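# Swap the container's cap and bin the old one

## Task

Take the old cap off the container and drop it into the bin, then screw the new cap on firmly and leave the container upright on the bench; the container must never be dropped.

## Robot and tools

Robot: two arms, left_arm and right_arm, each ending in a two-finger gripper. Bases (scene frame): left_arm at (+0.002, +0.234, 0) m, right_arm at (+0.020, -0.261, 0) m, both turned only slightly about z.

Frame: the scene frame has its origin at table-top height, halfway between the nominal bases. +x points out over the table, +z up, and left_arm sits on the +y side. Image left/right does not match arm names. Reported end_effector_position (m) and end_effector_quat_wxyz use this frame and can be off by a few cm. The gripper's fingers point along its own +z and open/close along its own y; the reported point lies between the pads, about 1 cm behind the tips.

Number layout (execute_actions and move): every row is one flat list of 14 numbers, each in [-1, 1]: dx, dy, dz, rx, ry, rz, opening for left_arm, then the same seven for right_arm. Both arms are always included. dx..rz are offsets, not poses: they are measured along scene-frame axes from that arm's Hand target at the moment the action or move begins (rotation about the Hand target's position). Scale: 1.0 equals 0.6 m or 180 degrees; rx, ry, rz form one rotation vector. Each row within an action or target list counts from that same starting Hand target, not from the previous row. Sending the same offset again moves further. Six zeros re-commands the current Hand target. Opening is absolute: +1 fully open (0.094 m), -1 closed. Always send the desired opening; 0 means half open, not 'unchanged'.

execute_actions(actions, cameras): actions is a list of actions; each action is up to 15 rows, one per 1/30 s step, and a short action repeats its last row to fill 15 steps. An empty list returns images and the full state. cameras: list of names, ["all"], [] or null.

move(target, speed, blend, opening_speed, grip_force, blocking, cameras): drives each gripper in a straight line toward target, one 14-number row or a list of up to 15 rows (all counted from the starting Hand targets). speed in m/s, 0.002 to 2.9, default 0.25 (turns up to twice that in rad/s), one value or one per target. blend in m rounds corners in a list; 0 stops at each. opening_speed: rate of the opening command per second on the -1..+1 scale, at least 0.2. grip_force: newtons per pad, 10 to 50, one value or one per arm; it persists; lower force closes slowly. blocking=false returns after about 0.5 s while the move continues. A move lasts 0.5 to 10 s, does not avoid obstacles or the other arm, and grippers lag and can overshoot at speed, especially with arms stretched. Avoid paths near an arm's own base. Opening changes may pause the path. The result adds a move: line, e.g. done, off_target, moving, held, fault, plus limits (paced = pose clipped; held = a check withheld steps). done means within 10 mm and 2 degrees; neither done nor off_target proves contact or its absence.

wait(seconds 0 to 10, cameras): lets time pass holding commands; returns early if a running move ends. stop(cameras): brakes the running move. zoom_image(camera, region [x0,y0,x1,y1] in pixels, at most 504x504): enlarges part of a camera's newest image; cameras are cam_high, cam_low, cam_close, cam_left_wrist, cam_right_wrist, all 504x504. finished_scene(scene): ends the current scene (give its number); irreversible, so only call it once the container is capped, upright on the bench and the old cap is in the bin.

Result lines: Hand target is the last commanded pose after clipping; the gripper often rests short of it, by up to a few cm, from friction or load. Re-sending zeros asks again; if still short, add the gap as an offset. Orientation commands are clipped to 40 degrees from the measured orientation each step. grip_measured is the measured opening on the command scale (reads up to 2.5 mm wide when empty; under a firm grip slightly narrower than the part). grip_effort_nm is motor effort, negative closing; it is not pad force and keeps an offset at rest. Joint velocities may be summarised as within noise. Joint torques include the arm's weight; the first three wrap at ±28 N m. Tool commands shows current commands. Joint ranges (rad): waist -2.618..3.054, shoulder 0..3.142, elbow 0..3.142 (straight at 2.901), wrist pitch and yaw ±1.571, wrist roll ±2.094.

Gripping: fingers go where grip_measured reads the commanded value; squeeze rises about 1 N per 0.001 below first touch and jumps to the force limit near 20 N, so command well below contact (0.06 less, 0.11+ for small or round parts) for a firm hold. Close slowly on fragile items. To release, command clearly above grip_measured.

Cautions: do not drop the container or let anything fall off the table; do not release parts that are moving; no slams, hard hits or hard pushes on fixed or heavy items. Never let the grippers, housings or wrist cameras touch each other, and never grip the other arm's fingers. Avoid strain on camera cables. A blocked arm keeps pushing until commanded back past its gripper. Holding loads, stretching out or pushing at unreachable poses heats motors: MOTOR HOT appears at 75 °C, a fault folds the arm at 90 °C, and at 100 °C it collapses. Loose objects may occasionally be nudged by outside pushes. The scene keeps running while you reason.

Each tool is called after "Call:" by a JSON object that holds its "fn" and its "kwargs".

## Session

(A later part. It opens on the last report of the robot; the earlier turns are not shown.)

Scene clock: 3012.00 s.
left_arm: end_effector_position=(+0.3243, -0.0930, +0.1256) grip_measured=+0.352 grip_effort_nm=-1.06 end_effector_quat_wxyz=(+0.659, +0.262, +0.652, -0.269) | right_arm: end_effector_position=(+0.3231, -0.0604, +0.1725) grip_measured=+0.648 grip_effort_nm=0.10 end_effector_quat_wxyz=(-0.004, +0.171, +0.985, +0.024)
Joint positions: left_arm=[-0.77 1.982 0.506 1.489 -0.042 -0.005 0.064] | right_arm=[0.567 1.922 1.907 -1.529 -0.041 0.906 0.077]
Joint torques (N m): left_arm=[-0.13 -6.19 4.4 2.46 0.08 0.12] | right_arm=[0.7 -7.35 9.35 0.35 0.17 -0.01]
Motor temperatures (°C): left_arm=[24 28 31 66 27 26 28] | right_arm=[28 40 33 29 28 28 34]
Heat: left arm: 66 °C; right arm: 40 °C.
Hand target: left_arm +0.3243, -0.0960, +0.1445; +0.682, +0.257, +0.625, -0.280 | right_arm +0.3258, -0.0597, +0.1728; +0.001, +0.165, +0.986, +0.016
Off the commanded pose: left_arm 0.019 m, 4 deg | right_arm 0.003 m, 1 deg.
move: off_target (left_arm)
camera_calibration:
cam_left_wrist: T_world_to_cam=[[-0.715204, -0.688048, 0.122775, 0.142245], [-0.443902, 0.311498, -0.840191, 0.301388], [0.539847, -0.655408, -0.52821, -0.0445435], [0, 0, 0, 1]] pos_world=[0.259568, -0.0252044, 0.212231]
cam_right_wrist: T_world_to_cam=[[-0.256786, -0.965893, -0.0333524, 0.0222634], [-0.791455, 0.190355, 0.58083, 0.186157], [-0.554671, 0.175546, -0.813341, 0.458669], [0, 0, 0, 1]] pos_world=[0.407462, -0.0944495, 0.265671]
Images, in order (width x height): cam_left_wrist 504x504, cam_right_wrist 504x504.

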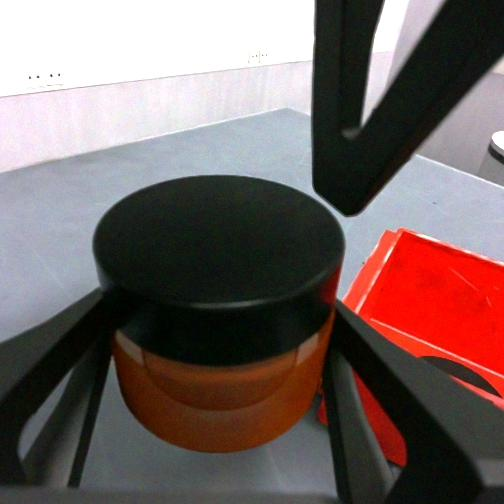

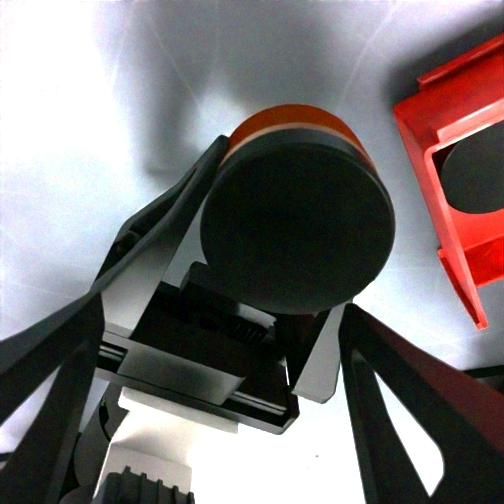

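Call:
{"fn": "zoom_image", "kwargs": {"camera": "cam_left_wrist", "region": [60, 160, 380, 480]}}

Call:
{"fn": "execute_actions", "kwargs": {"actions": []}}

Call:
{"fn": "zoom_image", "kwargs": {"camera": "cam_close", "region": [20, 120, 220, 320]}}

Scaled by 1.575 from the camera's 504x504 image, which has a finer 720x720 frame.

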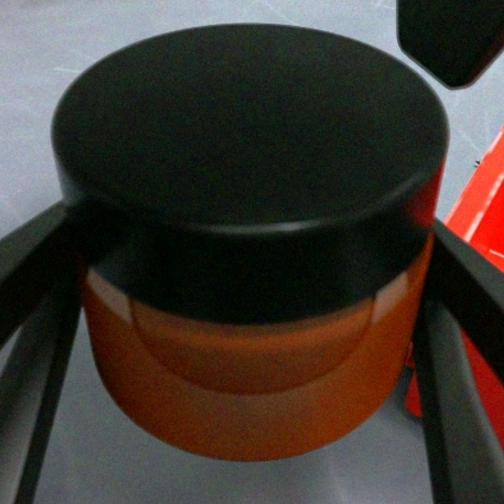

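Scene clock: 3029.23 s.
left_arm: end_effector_position=(+0.3243, -0.0930, +0.1256) grip_measured=+0.352 grip_effort_nm=-1.06 end_effector_quat_wxyz=(+0.659, +0.262, +0.652, -0.269) | right_arm: end_effector_position=(+0.3230, -0.0604, +0.1725) grip_measured=+0.648 grip_effort_nm=0.10 end_effector_quat_wxyz=(-0.004, +0.171, +0.985, +0.024)
Joint positions: left_arm=[-0.77 1.982 0.506 1.489 -0.042 -0.005 0.064] | right_arm=[0.567 1.922 1.907 -1.53 -0.041 0.906 0.077]
Joint velocities: within noise
Joint torques (N m): left_arm=[-0.12 -6.19 4.4 2.46 0.08 0.12] | right_arm=[0.69 -7.43 9.29 0.32 0.17 -0.03]
Motor temperatures (°C): left_arm=[24 28 31 65 26 26 28] | right_arm=[28 39 33 29 27 27 34]
Heat: left arm: 65 °C; right arm: 39 °C.
Hand target: left_arm +0.3244, -0.0960, +0.1445; +0.682, +0.257, +0.625, -0.280 | right_arm +0.3259, -0.0597, +0.1728; +0.001, +0.165, +0.986, +0.016
Tool commands: left_gripper/opening=+0.2 right_gripper/opening=+0.65
Off the commanded pose: left_arm 0.019 m, 4 deg | right_arm 0.003 m, 1 deg.
camera_calibration:
cam_left_wrist: T_world_to_cam=[[-0.715204, -0.688048, 0.122775, 0.142245], [-0.443902, 0.311498, -0.840191, 0.301388], [0.539847, -0.655408, -0.52821, -0.0445435], [0, 0, 0, 1]] pos_world=[0.259568, -0.0252044, 0.212231]
cam_right_wrist: T_world_to_cam=[[-0.256802, -0.965896, -0.0331397, 0.0221136], [-0.791267, 0.190437, 0.58106, 0.186105], [-0.554932, 0.17544, -0.813186, 0.45866], [0, 0, 0, 1]] pos_world=[0.407463, -0.0945491, 0.265571]

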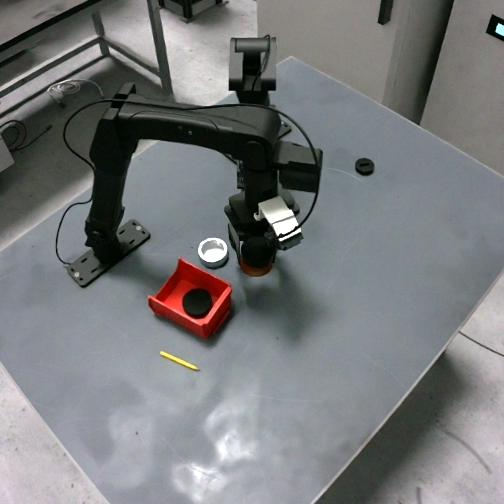

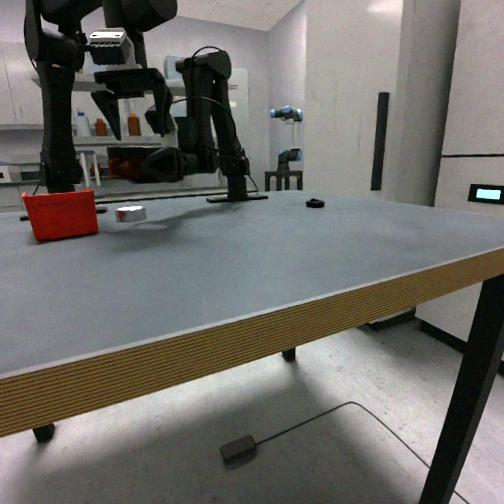

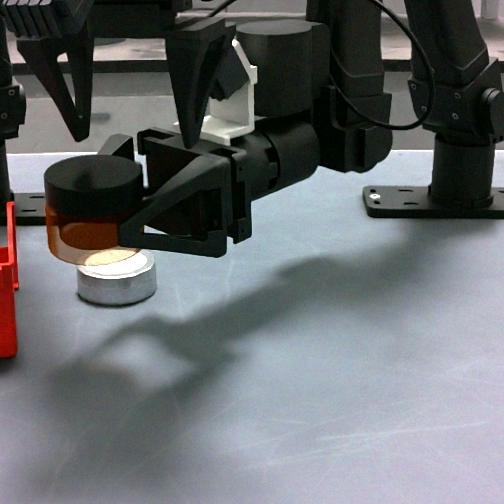

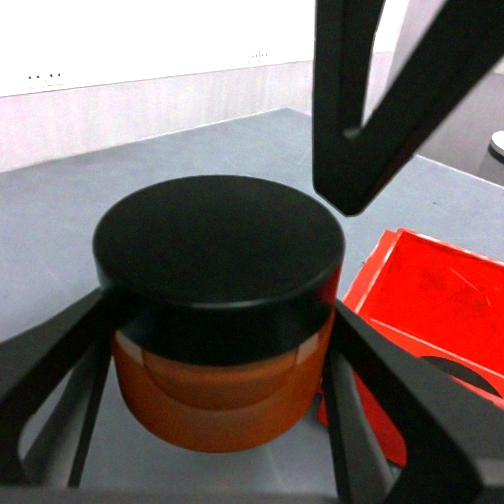

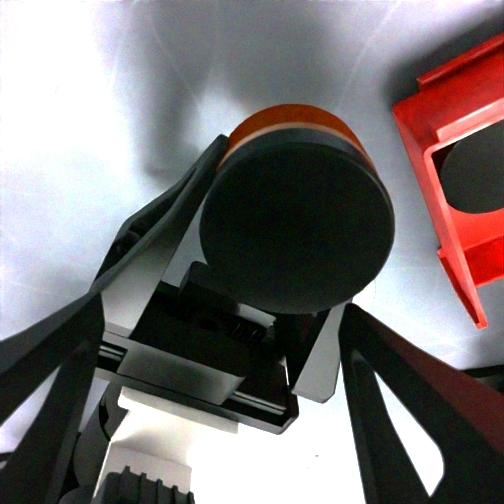

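Scaled by 2.520 from the camera's 504x504 image, which has a finer 720x720 frame.

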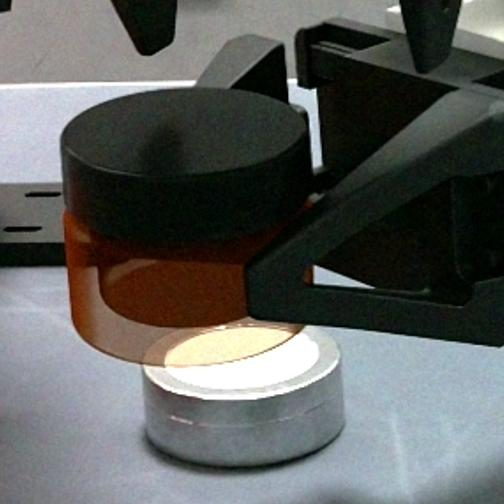

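Call:
{"fn": "execute_actions", "kwargs": {"actions": [], "cameras": ["cam_left_wrist","cam_right_wrist","cam_close"]}}

Scene clock: 3075.53 s.
left_arm: end_effector_position=(+0.3243, -0.0930, +0.1256) grip_measured=+0.352 grip_effort_nm=-1.06 end_effector_quat_wxyz=(+0.659, +0.262, +0.652, -0.269) | right_arm: end_effector_position=(+0.3230, -0.0604, +0.1725) grip_measured=+0.648 grip_effort_nm=0.10 end_effector_quat_wxyz=(-0.004, +0.171, +0.985, +0.024)
Joint positions: left_arm=[-0.77 1.982 0.506 1.489 -0.042 -0.005 0.064] | right_arm=[0.567 1.922 1.907 -1.53 -0.041 0.906 0.077]
Joint velocities: within noise
Joint torques (N m): left_arm=[-0.13 -6.19 4.38 2.46 0.09 0.12] | right_arm=[0.54 -7.51 9.28 0.33 0.15 -0.09]
Motor temperatures (°C): left_arm=[24 28 31 63 26 26 28] | right_arm=[28 38 33 29 27 27 33]
Heat: left arm: 63 °C; right arm: 38 °C.
Hand target: left_arm +0.3244, -0.0960, +0.1445; +0.682, +0.257, +0.625, -0.280 | right_arm +0.3259, -0.0597, +0.1728; +0.001, +0.165, +0.986, +0.016
Tool commands: left_gripper/opening=+0.2 right_gripper/opening=+0.65
Off the commanded pose: left_arm 0.019 m, 4 deg | right_arm 0.003 m, 1 deg.
camera_calibration:
cam_left_wrist: T_world_to_cam=[[-0.715204, -0.688048, 0.122775, 0.142245], [-0.443902, 0.311498, -0.840191, 0.301388], [0.539847, -0.655408, -0.52821, -0.0445435], [0, 0, 0, 1]] pos_world=[0.259568, -0.0252044, 0.212231]
cam_right_wrist: T_world_to_cam=[[-0.256802, -0.965896, -0.0331397, 0.0221136], [-0.791267, 0.190437, 0.58106, 0.186105], [-0.554932, 0.17544, -0.813186, 0.45866], [0, 0, 0, 1]] pos_world=[0.407463, -0.0945491, 0.265571]
Images, in order (width x height): cam_close 504x504, cam_left_wrist 504x504, cam_right_wrist 504x504.

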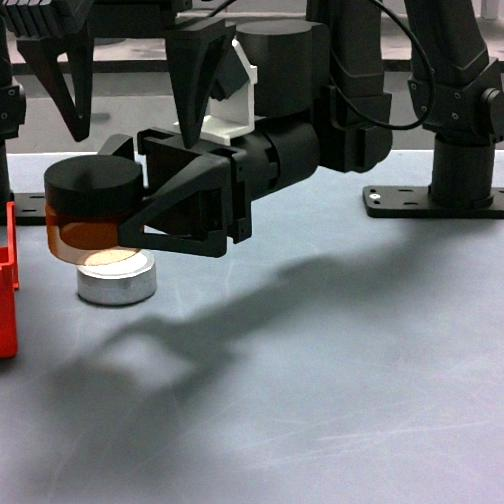

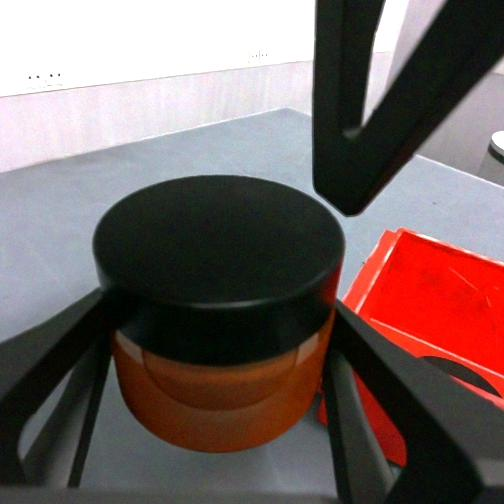

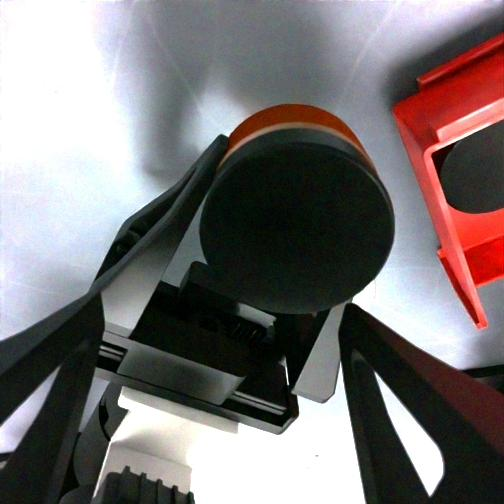

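Call:
{"fn": "zoom_image", "kwargs": {"camera": "cam_left_wrist", "region": [80, 280, 360, 460]}}

Call:
{"fn": "zoom_image", "kwargs": {"camera": "cam_close", "region": [20, 130, 200, 280]}}

Scaled by 1.800 from the camera's 504x504 image, which has a finer 720x720 frame.

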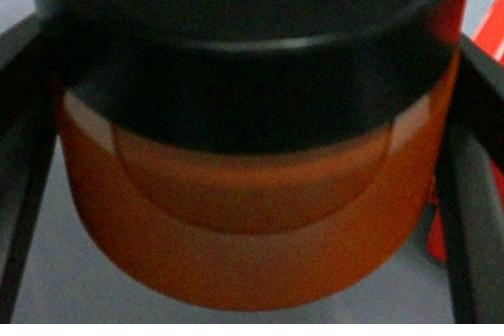

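Scaled by 2.800 from the camera's 504x504 image, which has a finer 720x720 frame.

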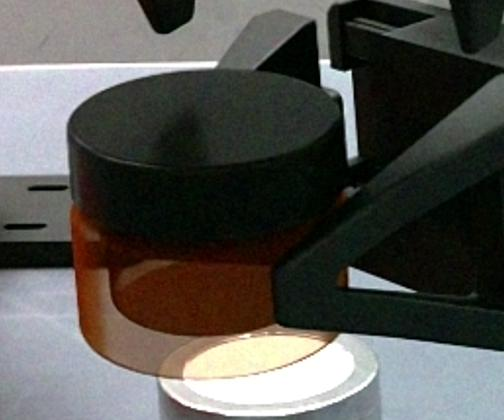

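Call:
{"fn": "move", "kwargs": {"target": [0,0,0,0,0,0,0.2, 0.015,-0.0458,0.003,0,0,0,0.65], "speed": 0.15, "cameras": ["cam_right_wrist","cam_left_wrist"]}}

Scene clock: 3135.00 s.
left_arm: end_effector_position=(+0.3243, -0.0930, +0.1256) grip_measured=+0.352 grip_effort_nm=-1.06 end_effector_quat_wxyz=(+0.659, +0.262, +0.652, -0.269) | right_arm: end_effector_position=(+0.3366, -0.0836, +0.1724) grip_measured=+0.648 grip_effort_nm=0.10 end_effector_quat_wxyz=(-0.002, +0.168, +0.985, +0.022)
Joint positions: left_arm=[-0.77 1.982 0.506 1.489 -0.042 -0.005 0.064] | right_arm=[0.495 1.922 1.907 -1.532 -0.038 0.828 0.077]
Joint torques (N m): left_arm=[-0.1 -6.17 4.38 2.46 0.09 0.12] | right_arm=[0.02 -9.18 6.99 0.35 0.14 -0.03]
Motor temperatures (°C): left_arm=[24 28 31 62 26 26 28] | right_arm=[28 38 33 29 27 27 32]
Heat: left arm: 62 °C; right arm: 38 °C.
Hand target: left_arm +0.3244, -0.0960, +0.1445; +0.682, +0.257, +0.625, -0.280 | right_arm +0.3348, -0.0871, +0.1746; +0.001, +0.165, +0.986, +0.016
Off the commanded pose: left_arm 0.019 m, 4 deg | right_arm 0.004 m, 1 deg.
move: off_target (left_arm)
camera_calibration:
cam_left_wrist: T_world_to_cam=[[-0.715204, -0.688048, 0.122775, 0.142245], [-0.443902, 0.311498, -0.840191, 0.301388], [0.539847, -0.655408, -0.52821, -0.0445435], [0, 0, 0, 1]] pos_world=[0.259568, -0.0252044, 0.212231]
cam_right_wrist: T_world_to_cam=[[-0.251712, -0.967316, -0.0306663, 0.000912043], [-0.79418, 0.188342, 0.577759, 0.202688], [-0.5531, 0.169783, -0.815631, 0.469648], [0, 0, 0, 1]] pos_world=[0.420963, -0.117031, 0.265982]
Images, in order (width x height): cam_left_wrist 504x504, cam_right_wrist 504x504.

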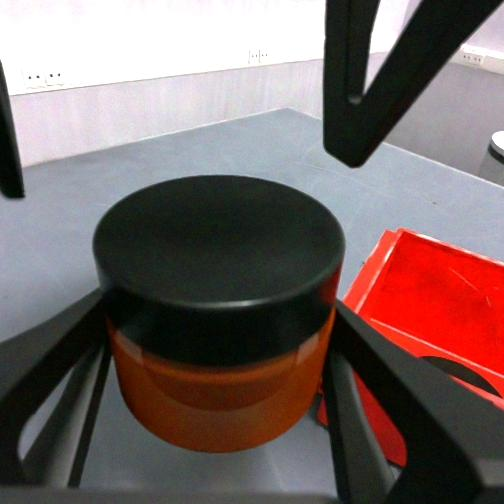

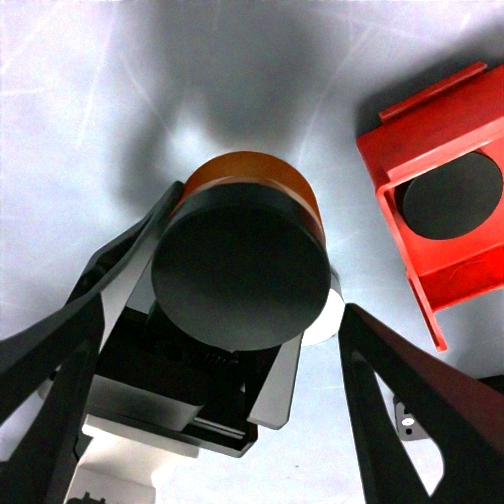

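Call:
{"fn": "move", "kwargs": {"target": [[0,0,0,0,0,0,0.2, -0.003,-0.0067,-0.005,0,0,0,0.65],[0,0,0,0,0,0,0.2, -0.003,-0.0067,-0.045,0,0,0,0.65]], "speed": 0.12, "blend": [0.005,0], "cameras": ["cam_right_wrist","cam_left_wrist"]}}

Scene clock: 3166.03 s.
left_arm: end_effector_position=(+0.3243, -0.0929, +0.1255) grip_measured=+0.352 grip_effort_nm=-1.06 end_effector_quat_wxyz=(+0.659, +0.262, +0.652, -0.269) | right_arm: end_effector_position=(+0.3310, -0.0872, +0.1426) grip_measured=+0.648 grip_effort_nm=0.10 end_effector_quat_wxyz=(-0.015, +0.165, +0.986, +0.013)
Joint positions: left_arm=[-0.77 1.982 0.506 1.489 -0.042 -0.005 0.064] | right_arm=[0.493 1.907 1.767 -1.439 -0.038 0.82 0.077]
Joint torques (N m): left_arm=[-0.12 -6.19 4.38 2.46 0.08 0.12] | right_arm=[-0.59 -10.74 5.61 0.52 0.12 -0.07]
Motor temperatures (°C): left_arm=[24 28 31 62 26 26 28] | right_arm=[28 38 32 29 27 26 32]
Heat: left arm: 62 °C; right arm: 38 °C.
Hand target: left_arm +0.3244, -0.0960, +0.1445; +0.682, +0.257, +0.625, -0.280 | right_arm +0.3330, -0.0911, +0.1476; +0.001, +0.165, +0.986, +0.016
Off the commanded pose: left_arm 0.019 m, 4 deg | right_arm 0.007 m, 2 deg.
move: off_target (left_arm); blend cut to 0.0027 m at target 1
camera_calibration:
cam_left_wrist: T_world_to_cam=[[-0.714921, -0.688353, 0.122709, 0.142178], [-0.444157, 0.311552, -0.840035, 0.301423], [0.540011, -0.655061, -0.528472, -0.044522], [0, 0, 0, 1]] pos_world=[0.259568, -0.0252048, 0.212231]
cam_right_wrist: T_world_to_cam=[[-0.245202, -0.96943, -0.00896635, -0.0102418], [-0.779221, 0.191572, 0.596753, 0.208718], [-0.576793, 0.153312, -0.802375, 0.44719], [0, 0, 0, 1]] pos_world=[0.418062, -0.118473, 0.234169]
Images, in order (width x height): cam_left_wrist 504x504, cam_right_wrist 504x504.

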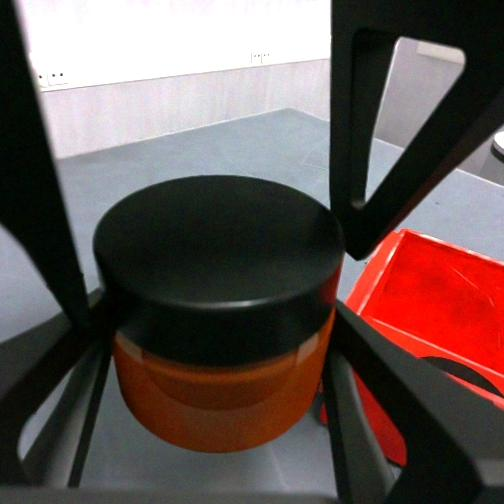

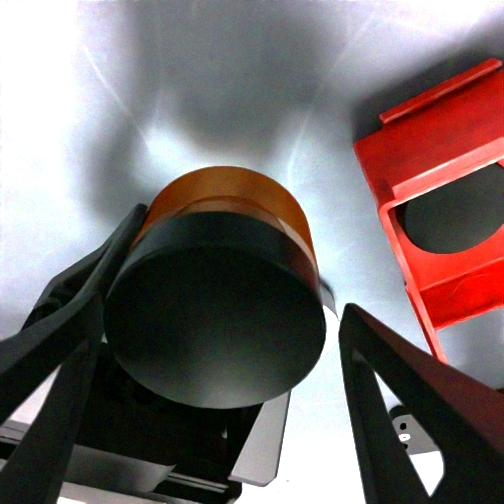

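Call:
{"fn": "move", "kwargs": {"target": [[0,0,0,0,0,0,0.2, 0.001,0.006,0.012,0,0,0,0.65],[0,0,0,0,0,0,0.2, 0.001,0.005,0.008,0,0,0,0.2]], "speed": 0.1, "opening_speed": 0.7, "cameras": ["cam_right_wrist","cam_left_wrist"]}}

Scene clock: 3181.90 s.
left_arm: end_effector_position=(+0.3240, -0.0933, +0.1256) grip_measured=+0.352 grip_effort_nm=-1.06 end_effector_quat_wxyz=(+0.659, +0.263, +0.652, -0.270) | right_arm: end_effector_position=(+0.3301, -0.0877, +0.1426) grip_measured=+0.360 grip_effort_nm=-1.02 end_effector_quat_wxyz=(-0.016, +0.165, +0.986, +0.011)
Joint positions: left_arm=[-0.77 1.982 0.506 1.489 -0.039 -0.005 0.064] | right_arm=[0.493 1.907 1.767 -1.443 -0.038 0.82 0.064]
Joint torques (N m): left_arm=[-0.12 -6.19 4.38 2.46 0.06 0.11] | right_arm=[0.14 -10.13 8.5 0.36 0.14 0.04]
Motor temperatures (°C): left_arm=[24 28 31 62 26 26 28] | right_arm=[28 41 32 29 27 26 32]
Heat: left arm: 62 °C; right arm: 41 °C.
Hand target: left_arm +0.3243, -0.0960, +0.1445; +0.682, +0.257, +0.625, -0.280 | right_arm +0.3337, -0.0881, +0.1524; +0.001, +0.165, +0.986, +0.016
Off the commanded pose: left_arm 0.019 m, 4 deg | right_arm 0.010 m, 2 deg.
move: off_target (left_arm)
camera_calibration:
cam_left_wrist: T_world_to_cam=[[-0.716829, -0.686432, 0.12234, 0.14252], [-0.442893, 0.312748, -0.840259, 0.301146], [0.538519, -0.656505, -0.528203, -0.0442509], [0, 0, 0, 1]] pos_world=[0.259368, -0.0254033, 0.212231]
cam_right_wrist: T_world_to_cam=[[-0.245226, -0.969446, -0.00618575, -0.0113158], [-0.777028, 0.192729, 0.599235, 0.207077], [-0.579734, 0.151754, -0.800549, 0.447349], [0, 0, 0, 1]] pos_world=[0.417474, -0.118767, 0.233967]
Images, in order (width x height): cam_left_wrist 504x504, cam_right_wrist 504x504.

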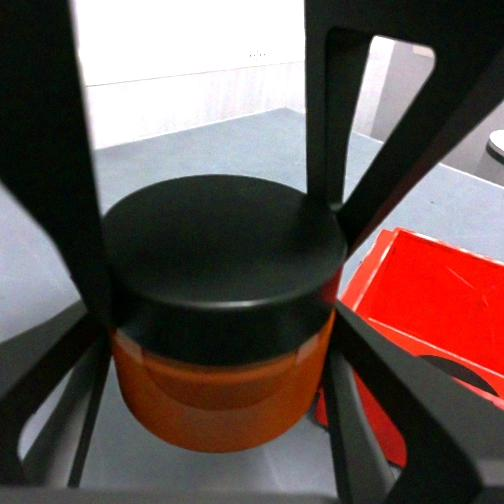

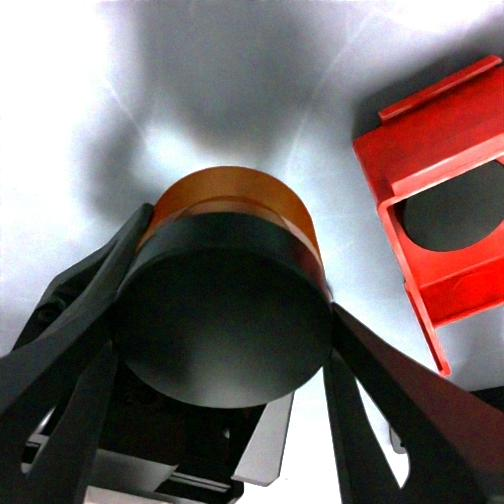

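Call:
{"fn": "move", "kwargs": {"target": [[0,0,0,0,0,0,0.2, 0,0,-0.034,0,0,0,0.2],[0,0,0,0,0,0,0.2, 0,0,-0.041,0,0,-0.24,0.2]], "speed": 0.2, "cameras": ["cam_right_wrist","cam_left_wrist","cam_close"]}}

Scene clock: 3208.80 s.
left_arm: end_effector_position=(+0.3236, -0.0934, +0.1137) grip_measured=+0.351 grip_effort_nm=-1.06 end_effector_quat_wxyz=(+0.644, +0.273, +0.665, -0.260) | right_arm: end_effector_position=(+0.3329, -0.0864, +0.1288) grip_measured=+0.360 grip_effort_nm=-1.02 end_effector_quat_wxyz=(-0.006, +0.512, +0.859, +0.014)
Joint positions: left_arm=[-0.77 1.982 0.506 1.441 -0.037 0.004 0.063] | right_arm=[0.499 1.886 1.684 -1.352 -0.025 1.568 0.064]
Joint torques (N m): left_arm=[-0.1 -6.38 4.21 2.92 0.05 0.01] | right_arm=[0.51 -9.62 5.03 0.66 0.21 0.2]
Motor temperatures (°C): left_arm=[24 28 31 62 26 26 28] | right_arm=[28 41 32 29 27 26 33]
Heat: left arm: 62 °C; right arm: 41 °C.
Hand target: left_arm +0.3244, -0.0960, +0.1445; +0.682, +0.257, +0.625, -0.280 | right_arm +0.3337, -0.0882, +0.1279; +0.007, +0.517, +0.856, +0.014
Off the commanded pose: left_arm 0.031 m, 7 deg | right_arm 0.002 m, 2 deg.
move: off_target (left_arm)
camera_calibration:
cam_left_wrist: T_world_to_cam=[[-0.714987, -0.689822, 0.113748, 0.143728], [-0.464579, 0.347199, -0.814629, 0.298312], [0.522456, -0.635294, -0.568719, -0.0387187], [0, 0, 0, 1]] pos_world=[0.261582, -0.0290241, 0.204644]
cam_right_wrist: T_world_to_cam=[[-0.836085, -0.54857, -0.0056864, 0.223579], [-0.445509, 0.672886, 0.590548, 0.149618], [-0.320131, 0.496281, -0.806983, 0.382009], [0, 0, 0, 1]] pos_world=[0.37588, -0.167611, 0.221189]
Images, in order (width x height): cam_close 504x504, cam_left_wrist 504x504, cam_right_wrist 504x504.

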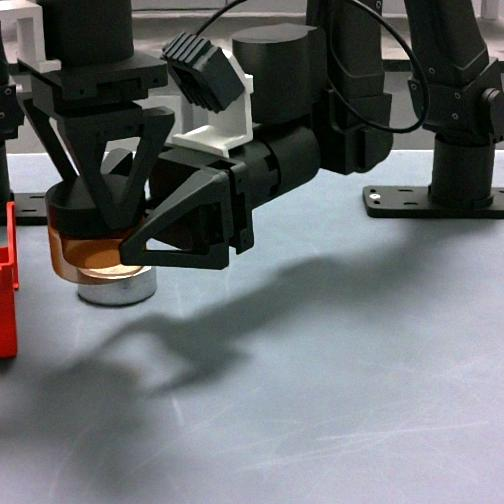

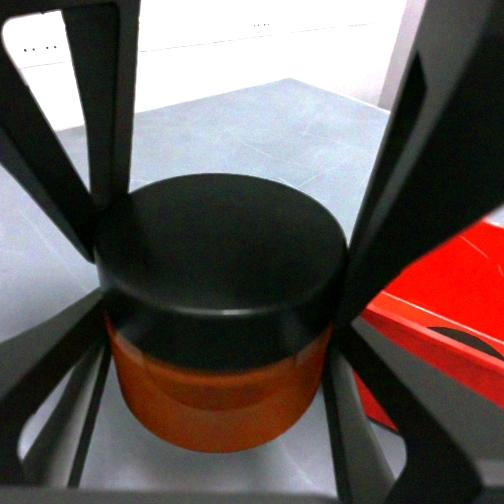

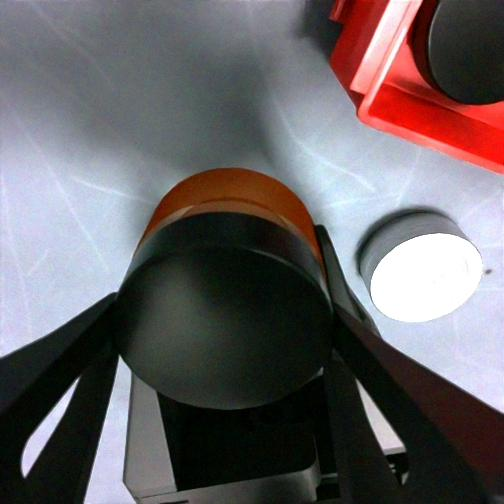

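Call:
{"fn": "zoom_image", "kwargs": {"camera": "cam_left_wrist", "region": [80, 280, 360, 460]}}

Scaled by 1.800 from the camera's 504x504 image, which has a finer 720x720 frame.

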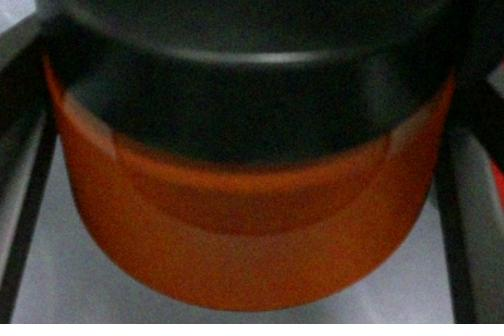

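Call:
{"fn": "move", "kwargs": {"target": [[0,0,0,0,0,0,0.2, 0,0,0.025,0,0,0,0.2],[0,0,0,0,0,0,0.2, 0,0,0.027,0,0,0,0.6],[0,0,0,0,0,0,0.2, 0,0,0.066,0,0,0,0.6],[0,0,0,0,0,0,0.2, 0,0,0.066,0,0,0.24,0.6]], "speed": 0.25, "opening_speed": 1.0, "blend": [0,0,0,0], "cameras": ["cam_right_wrist","cam_left_wrist"]}}

Scene clock: 3237.17 s.
left_arm: end_effector_position=(+0.3229, -0.0944, +0.1256) grip_measured=+0.351 grip_effort_nm=-1.06 end_effector_quat_wxyz=(+0.659, +0.268, +0.649, -0.269) | right_arm: end_effector_position=(+0.3298, -0.0886, +0.1651) grip_measured=+0.598 grip_effort_nm=0.11 end_effector_quat_wxyz=(+0.000, +0.166, +0.986, +0.014)
Joint positions: left_arm=[-0.77 1.982 0.506 1.489 -0.031 0.004 0.063] | right_arm=[0.499 1.886 1.829 -1.496 -0.022 0.827 0.075]
Joint torques (N m): left_arm=[-0.09 -6.17 4.38 2.46 -0.02 0.01] | right_arm=[-0.55 -7.38 9.68 0.36 0 -0.05]
Motor temperatures (°C): left_arm=[24 28 31 66 26 26 28] | right_arm=[28 42 32 29 27 26 33]
Heat: left arm: 66 °C; right arm: 42 °C.
Hand target: left_arm +0.3244, -0.0960, +0.1445; +0.682, +0.257, +0.625, -0.280 | right_arm +0.3336, -0.0882, +0.1674; +0.001, +0.165, +0.986, +0.016
Off the commanded pose: left_arm 0.019 m, 4 deg | right_arm 0.005 m, 0 deg.
move: off_target (left_arm); target 2's new opening was sent with right_arm's hand 0.011 m and 2 deg from that target
camera_calibration:
cam_left_wrist: T_world_to_cam=[[-0.72319, -0.681253, 0.113542, 0.144695], [-0.435064, 0.321684, -0.840975, 0.299408], [0.536392, -0.657582, -0.529027, -0.0437379], [0, 0, 0, 1]] pos_world=[0.258364, -0.0265023, 0.212227]
cam_right_wrist: T_world_to_cam=[[-0.246391, -0.969054, -0.0150616, -0.0103292], [-0.796367, 0.193578, 0.572998, 0.204328], [-0.55235, 0.153176, -0.819418, 0.459658], [0, 0, 0, 1]] pos_world=[0.414067, -0.119971, 0.259417]
Images, in order (width x height): cam_left_wrist 504x504, cam_right_wrist 504x504.

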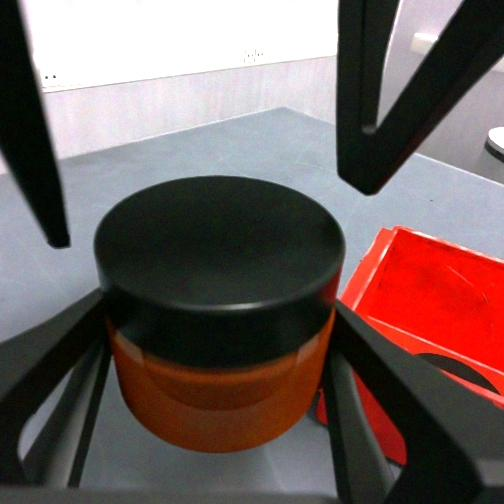

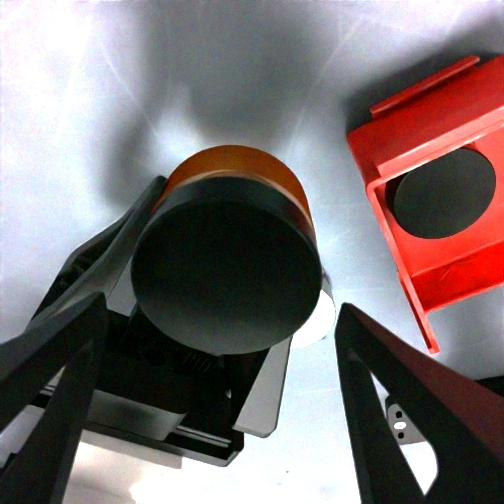

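Call:
{"fn": "move", "kwargs": {"target": [[0,0,0,0,0,0,0.2, 0,0,-0.031,0,0,0,0.6],[0,0,0,0,0,0,0.2, 0,0,-0.030,0,0,0,0.2],[0,0,0,0,0,0,0.2, 0,0,-0.060,0,0,0,0.2],[0,0,0,0,0,0,0.2, 0,0,-0.066,0,0,-0.24,0.2]], "speed": 0.2, "opening_speed": 1.0, "blend": [0,0,0.003,0], "cameras": ["cam_left_wrist"]}}

Call:
{"fn": "zoom_image", "kwargs": {"camera": "cam_left_wrist", "region": [80, 280, 360, 460]}}

Scene clock: 3255.97 s.
left_arm: end_effector_position=(+0.3232, -0.0934, +0.1054) grip_measured=+0.351 grip_effort_nm=-1.06 end_effector_quat_wxyz=(+0.635, +0.278, +0.674, -0.256) | right_arm: end_effector_position=(+0.3327, -0.0867, +0.1300) grip_measured=+0.342 grip_effort_nm=-1.02 end_effector_quat_wxyz=(-0.006, +0.512, +0.859, +0.015)
Joint positions: left_arm=[-0.77 1.988 0.506 1.419 -0.036 0.005 0.063] | right_arm=[0.498 1.884 1.686 -1.355 -0.026 1.569 0.063]
Joint torques (N m): left_arm=[-0.09 -6.94 4.04 3.13 0.03 -0.01] | right_arm=[0.55 -9.42 4.86 0.65 0.23 0.17]
Motor temperatures (°C): left_arm=[24 28 31 64 26 26 28] | right_arm=[28 41 32 29 27 26 33]
Heat: left arm: 64 °C; right arm: 41 °C.
Hand target: left_arm +0.3243, -0.0960, +0.1445; +0.682, +0.257, +0.625, -0.280 | right_arm +0.3336, -0.0881, +0.1277; +0.006, +0.517, +0.856, +0.014
Off the commanded pose: left_arm 0.039 m, 9 deg | right_arm 0.003 m, 2 deg.
move: off_target (left_arm)
camera_calibration:
cam_left_wrist: T_world_to_cam=[[-0.713974, -0.691072, 0.11252, 0.144074], [-0.479174, 0.365093, -0.798185, 0.296078], [0.510523, -0.6238, -0.59181, -0.0357559], [0, 0, 0, 1]] pos_world=[0.262992, -0.030835, 0.198953]
Images, in order (width x height): cam_left_wrist 504x504.

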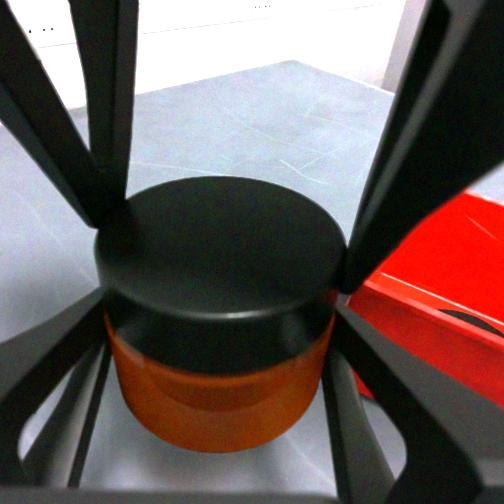

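Scaled by 1.800 from the camera's 504x504 image, which has a finer 720x720 frame.

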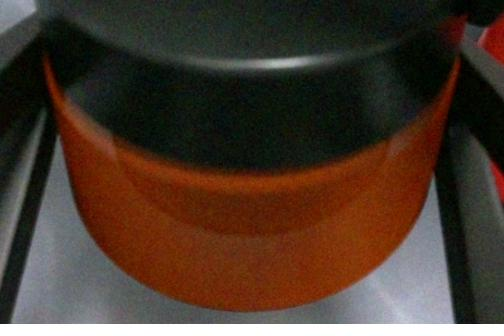

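Call:
{"fn": "move", "kwargs": {"target": [[0,0,0,0,0,0,0.2, 0,0,0.027,0,0,0,0.2],[0,0,0,0,0,0,0.2, 0,0,0.029,0,0,0,0.6],[0,0,0,0,0,0,0.2, 0,0,0.066,0,0,0,0.6],[0,0,0,0,0,0,0.2, 0,0,0.066,0,0,0.24,0.6]], "speed": 0.25, "opening_speed": 1.0, "cameras": ["cam_right_wrist","cam_left_wrist"]}}

Call:
{"fn": "zoom_image", "kwargs": {"camera": "cam_left_wrist", "region": [80, 280, 360, 460]}}

Scene clock: 3274.77 s.
left_arm: end_effector_position=(+0.3235, -0.0938, +0.1230) grip_measured=+0.351 grip_effort_nm=-1.06 end_effector_quat_wxyz=(+0.658, +0.268, +0.652, -0.267) | right_arm: end_effector_position=(+0.3298, -0.0888, +0.1659) grip_measured=+0.598 grip_effort_nm=0.12 end_effector_quat_wxyz=(+0.001, +0.166, +0.986, +0.015)
Joint positions: left_arm=[-0.77 1.988 0.506 1.49 -0.035 0.005 0.063] | right_arm=[0.498 1.884 1.829 -1.496 -0.023 0.827 0.075]
Joint torques (N m): left_arm=[-0.1 -6.61 4.36 2.46 0.03 -0.01] | right_arm=[-0.57 -7.12 9.61 0.33 0.02 -0.06]
Motor temperatures (°C): left_arm=[24 28 31 68 26 26 28] | right_arm=[28 40 32 29 27 26 33]
Heat: left arm: 68 °C; right arm: 40 °C.
Hand target: left_arm +0.3244, -0.0960, +0.1445; +0.682, +0.257, +0.625, -0.280 | right_arm +0.3337, -0.0881, +0.1674; +0.001, +0.165, +0.986, +0.016
Off the commanded pose: left_arm 0.022 m, 5 deg | right_arm 0.004 m, 0 deg.
move: off_target (left_arm)
camera_calibration:
cam_left_wrist: T_world_to_cam=[[-0.719668, -0.685091, 0.112817, 0.144424], [-0.439442, 0.323632, -0.837946, 0.298572], [0.537558, -0.65262, -0.533965, -0.0443186], [0, 0, 0, 1]] pos_world=[0.258966, -0.0266072, 0.210229]
cam_right_wrist: T_world_to_cam=[[-0.247489, -0.968734, -0.0174041, -0.00965934], [-0.797318, 0.193424, 0.571727, 0.204431], [-0.550485, 0.155373, -0.820259, 0.460053], [0, 0, 0, 1]] pos_world=[0.413858, -0.120379, 0.260316]
Images, in order (width x height): cam_left_wrist 504x504, cam_right_wrist 504x504.

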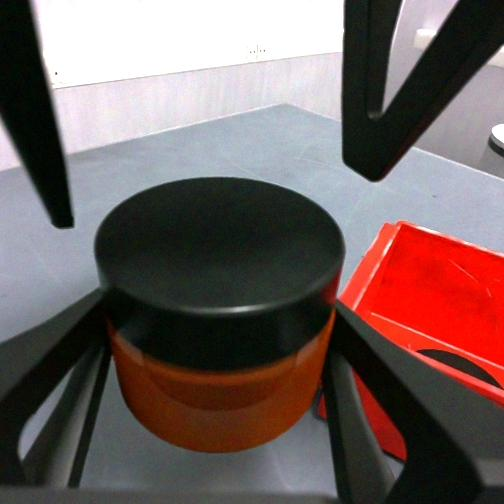

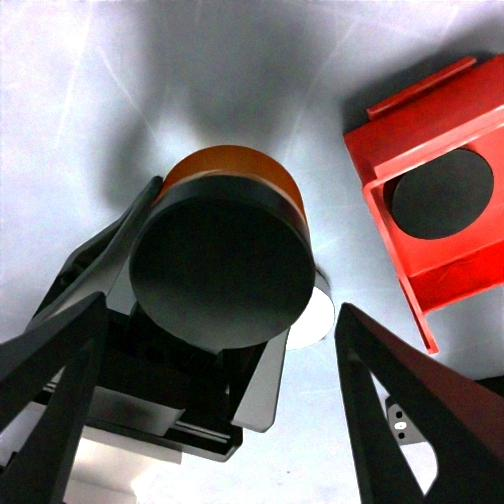

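Scaled by 1.800 from the camera's 504x504 image, which has a finer 720x720 frame.

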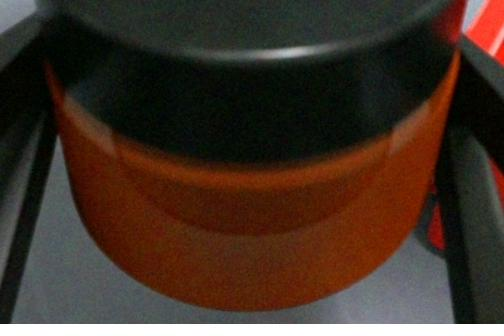

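Call:
{"fn": "move", "kwargs": {"target": [[0,0,0,0,0,0,0.2, 0,0,-0.037,0,0,0,0.6],[0,0,0,0,0,0,0.2, 0,0,-0.036,0,0,0,0.2],[0,0,0,0,0,0,0.2, 0,0,-0.058,0,0,0,0.2],[0,0,0,0,0,0,0.2, 0,0,-0.064,0,0,-0.24,0.2]], "speed": 0.2, "opening_speed": 1.0, "blend": [0,0,0.003,0], "cameras": ["cam_left_wrist"]}}

Call:
{"fn": "move", "kwargs": {"target": [[0,0,0,0,0,0,0.2, 0,0,0.027,0,0,0,0.2],[0,0,0,0,0,0,0.2, 0,0,0.029,0,0,0,0.6],[0,0,0,0,0,0,0.2, 0,0,0.064,0,0,0,0.6],[0,0,0,0,0,0,0.2, 0,0,0.064,0,0,0.24,0.6]], "speed": 0.25, "opening_speed": 1.0, "cameras": ["cam_left_wrist"]}}

Call:
{"fn": "zoom_image", "kwargs": {"camera": "cam_left_wrist", "region": [80, 280, 360, 460]}}

Scene clock: 3299.10 s.
left_arm: end_effector_position=(+0.3233, -0.0935, +0.1074) grip_measured=+0.351 grip_effort_nm=-1.06 end_effector_quat_wxyz=(+0.637, +0.276, +0.672, -0.258) | right_arm: end_effector_position=(+0.3333, -0.0874, +0.1314) grip_measured=+0.343 grip_effort_nm=-1.02 end_effector_quat_wxyz=(-0.004, +0.512, +0.859, +0.014)
Joint positions: left_arm=[-0.77 1.988 0.506 1.427 -0.036 0.003 0.063] | right_arm=[0.498 1.883 1.691 -1.358 -0.021 1.569 0.063]
Joint torques (N m): left_arm=[-0.1 -6.87 4.1 3.06 0.03 0.02] | right_arm=[0.58 -9.46 4.89 0.63 0.18 0.17]
Motor temperatures (°C): left_arm=[24 28 31 64 26 26 28] | right_arm=[28 39 32 29 27 26 32]
Heat: left arm: 64 °C; right arm: 39 °C.
Hand target: left_arm +0.3244, -0.0960, +0.1445; +0.682, +0.256, +0.625, -0.280 | right_arm +0.3337, -0.0881, +0.1290; +0.007, +0.517, +0.856, +0.014
Off the commanded pose: left_arm 0.037 m, 8 deg | right_arm 0.003 m, 1 deg.
move: off_target (left_arm)
camera_calibration:
cam_left_wrist: T_world_to_cam=[[-0.714341, -0.690377, 0.114436, 0.143863], [-0.476053, 0.359546, -0.802559, 0.296638], [0.512923, -0.627778, -0.585495, -0.0364721], [0, 0, 0, 1]] pos_world=[0.26269, -0.0302312, 0.200252]
Images, in order (width x height): cam_left_wrist 504x504.

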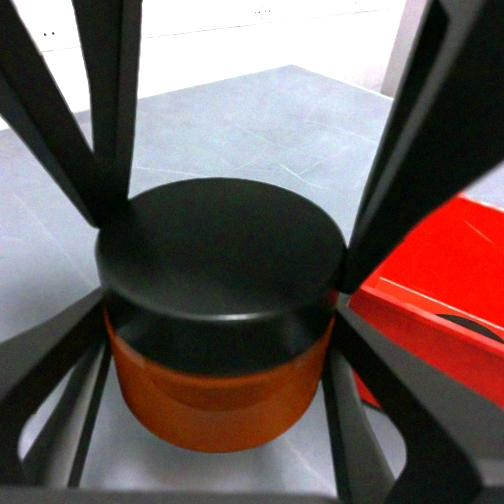

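Scene clock: 3304.20 s.
left_arm: end_effector_position=(+0.3236, -0.0937, +0.1230) grip_measured=+0.351 grip_effort_nm=-1.06 end_effector_quat_wxyz=(+0.657, +0.267, +0.652, -0.267) | right_arm: end_effector_position=(+0.3300, -0.0894, +0.1661) grip_measured=+0.598 grip_effort_nm=0.12 end_effector_quat_wxyz=(+0.002, +0.166, +0.986, +0.014)
Joint positions: left_arm=[-0.77 1.988 0.506 1.49 -0.036 0.003 0.063] | right_arm=[0.498 1.883 1.829 -1.496 -0.019 0.827 0.075]
Joint torques (N m): left_arm=[-0.1 -6.61 4.36 2.46 0.03 0.02] | right_arm=[-0.34 -7.21 9.54 0.34 -0.05 -0.02]
Motor temperatures (°C): left_arm=[24 28 31 64 26 26 28] | right_arm=[28 39 32 29 27 26 32]
Heat: left arm: 64 °C; right arm: 39 °C.
Hand target: left_arm +0.3244, -0.0960, +0.1445; +0.682, +0.256, +0.625, -0.280 | right_arm +0.3336, -0.0882, +0.1674; +0.001, +0.165, +0.986, +0.015
Off the commanded pose: left_arm 0.022 m, 5 deg | right_arm 0.004 m, 0 deg.
move: off_target (left_arm)
camera_calibration:
cam_left_wrist: T_world_to_cam=[[-0.719302, -0.68516, 0.114717, 0.144138], [-0.440638, 0.322318, -0.837824, 0.298802], [0.537068, -0.653197, -0.533752, -0.0441745], [0, 0, 0, 1]] pos_world=[0.259067, -0.0264067, 0.21023]
Images, in order (width x height): cam_left_wrist 504x504.

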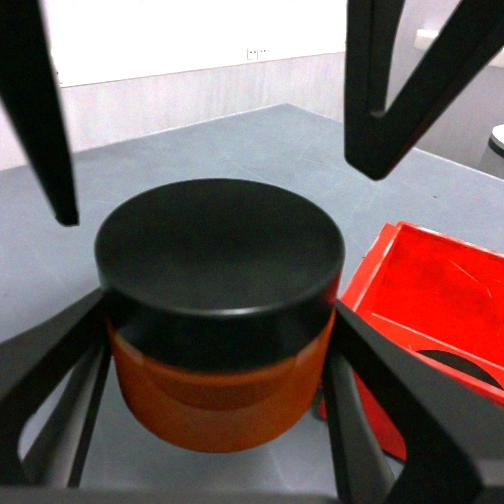

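Scaled by 1.800 from the camera's 504x504 image, which has a finer 720x720 frame.

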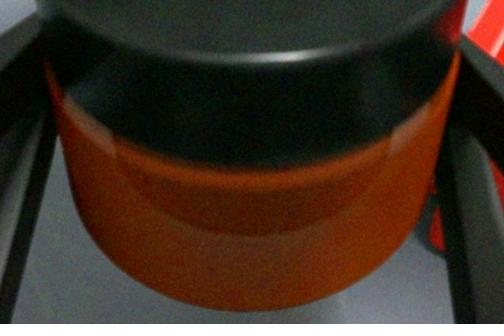

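Call:
{"fn": "move", "kwargs": {"target": [[0,0,0,0,0,0,0.2, 0,0,-0.039,0,0,0,0.6],[0,0,0,0,0,0,0.2, 0,0,-0.038,0,0,0,0.2],[0,0,0,0,0,0,0.2, 0,0,-0.059,0,0,0,0.2],[0,0,0,0,0,0,0.2, 0,0,-0.065,0,0,-0.24,0.2]], "speed": 0.2, "opening_speed": 1.0, "blend": [0,0,0.003,0]}}

Call:
{"fn": "move", "kwargs": {"target": [[0,0,0,0,0,0,0.2, 0,0,0.027,0,0,0,0.2],[0,0,0,0,0,0,0.2, 0,0,0.029,0,0,0,0.6],[0,0,0,0,0,0,0.2, 0,0,0.065,0,0,0,0.6],[0,0,0,0,0,0,0.2, 0,0,0.065,0,0,0.24,0.6]], "speed": 0.25, "opening_speed": 1.0, "cameras": ["cam_left_wrist","cam_right_wrist"]}}

Call:
{"fn": "zoom_image", "kwargs": {"camera": "cam_left_wrist", "region": [80, 280, 360, 460]}}

Scene clock: 3321.90 s.
left_arm: end_effector_position=(+0.3233, -0.0935, +0.1078) grip_measured=+0.351 grip_effort_nm=-1.06 end_effector_quat_wxyz=(+0.638, +0.276, +0.671, -0.258) | right_arm: end_effector_position=(+0.3335, -0.0877, +0.1307) grip_measured=+0.345 grip_effort_nm=-1.02 end_effector_quat_wxyz=(-0.003, +0.513, +0.859, +0.013)
Joint positions: left_arm=[-0.77 1.988 0.506 1.429 -0.036 0.004 0.063] | right_arm=[0.498 1.883 1.688 -1.356 -0.019 1.57 0.063]
Joint torques (N m): left_arm=[-0.09 -6.84 4.1 3.05 0.03 0.01] | right_arm=[0.58 -9.43 4.93 0.65 0.15 0.15]
Motor temperatures (°C): left_arm=[24 29 31 63 26 26 28] | right_arm=[28 38 32 29 27 26 32]
Heat: left arm: 63 °C; right arm: 38 °C.
Hand target: left_arm +0.3244, -0.0960, +0.1445; +0.682, +0.257, +0.625, -0.280 | right_arm +0.3336, -0.0882, +0.1283; +0.007, +0.517, +0.856, +0.014
Off the commanded pose: left_arm 0.037 m, 8 deg | right_arm 0.002 m, 1 deg.
move: off_target (left_arm)

Scene clock: 3327.00 s.
left_arm: end_effector_position=(+0.3235, -0.0938, +0.1230) grip_measured=+0.351 grip_effort_nm=-1.06 end_effector_quat_wxyz=(+0.658, +0.268, +0.652, -0.267) | right_arm: end_effector_position=(+0.3300, -0.0894, +0.1661) grip_measured=+0.598 grip_effort_nm=0.12 end_effector_quat_wxyz=(+0.002, +0.166, +0.986, +0.014)
Joint positions: left_arm=[-0.77 1.988 0.506 1.49 -0.035 0.004 0.063] | right_arm=[0.498 1.883 1.829 -1.496 -0.019 0.827 0.075]
Joint torques (N m): left_arm=[-0.09 -6.6 4.36 2.46 0.03 0.02] | right_arm=[-0.4 -7.04 9.47 0.32 0 -0.03]
Motor temperatures (°C): left_arm=[24 29 31 63 26 26 28] | right_arm=[28 38 32 29 27 26 32]
Heat: left arm: 63 °C; right arm: 38 °C.
Hand target: left_arm +0.3243, -0.0960, +0.1445; +0.682, +0.257, +0.625, -0.280 | right_arm +0.3336, -0.0882, +0.1674; +0.001, +0.165, +0.986, +0.015
Off the commanded pose: left_arm 0.022 m, 5 deg | right_arm 0.004 m, 0 deg.
move: off_target (left_arm)
camera_calibration:
cam_left_wrist: T_world_to_cam=[[-0.719617, -0.685019, 0.113577, 0.144322], [-0.439871, 0.323163, -0.837902, 0.29863], [0.537275, -0.652928, -0.533874, -0.0442071], [0, 0, 0, 1]] pos_world=[0.258966, -0.0265069, 0.21023]
cam_right_wrist: T_world_to_cam=[[-0.247543, -0.968763, -0.0148778, -0.0106455], [-0.798532, 0.1953, 0.569389, 0.205629], [-0.548698, 0.152829, -0.821933, 0.459972], [0, 0, 0, 1]] pos_world=[0.413951, -0.120769, 0.260825]
Images, in order (width x height): cam_left_wrist 504x504, cam_right_wrist 504x504.

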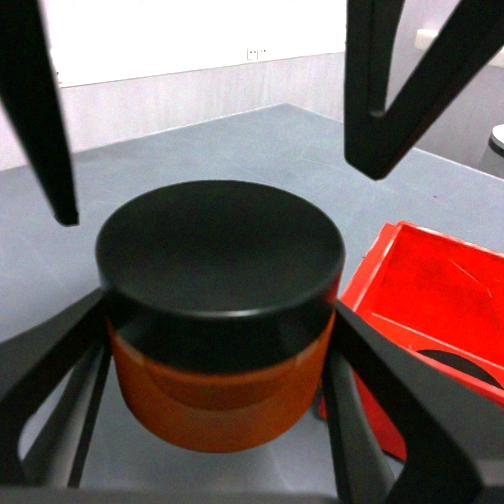

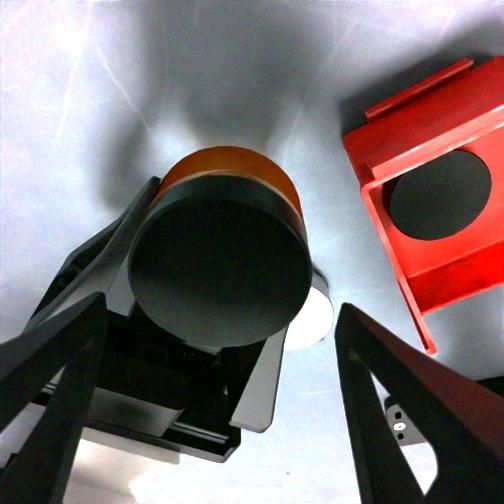

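Scaled by 1.800 from the camera's 504x504 image, which has a finer 720x720 frame.

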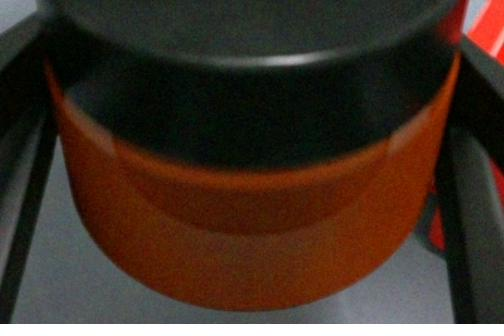

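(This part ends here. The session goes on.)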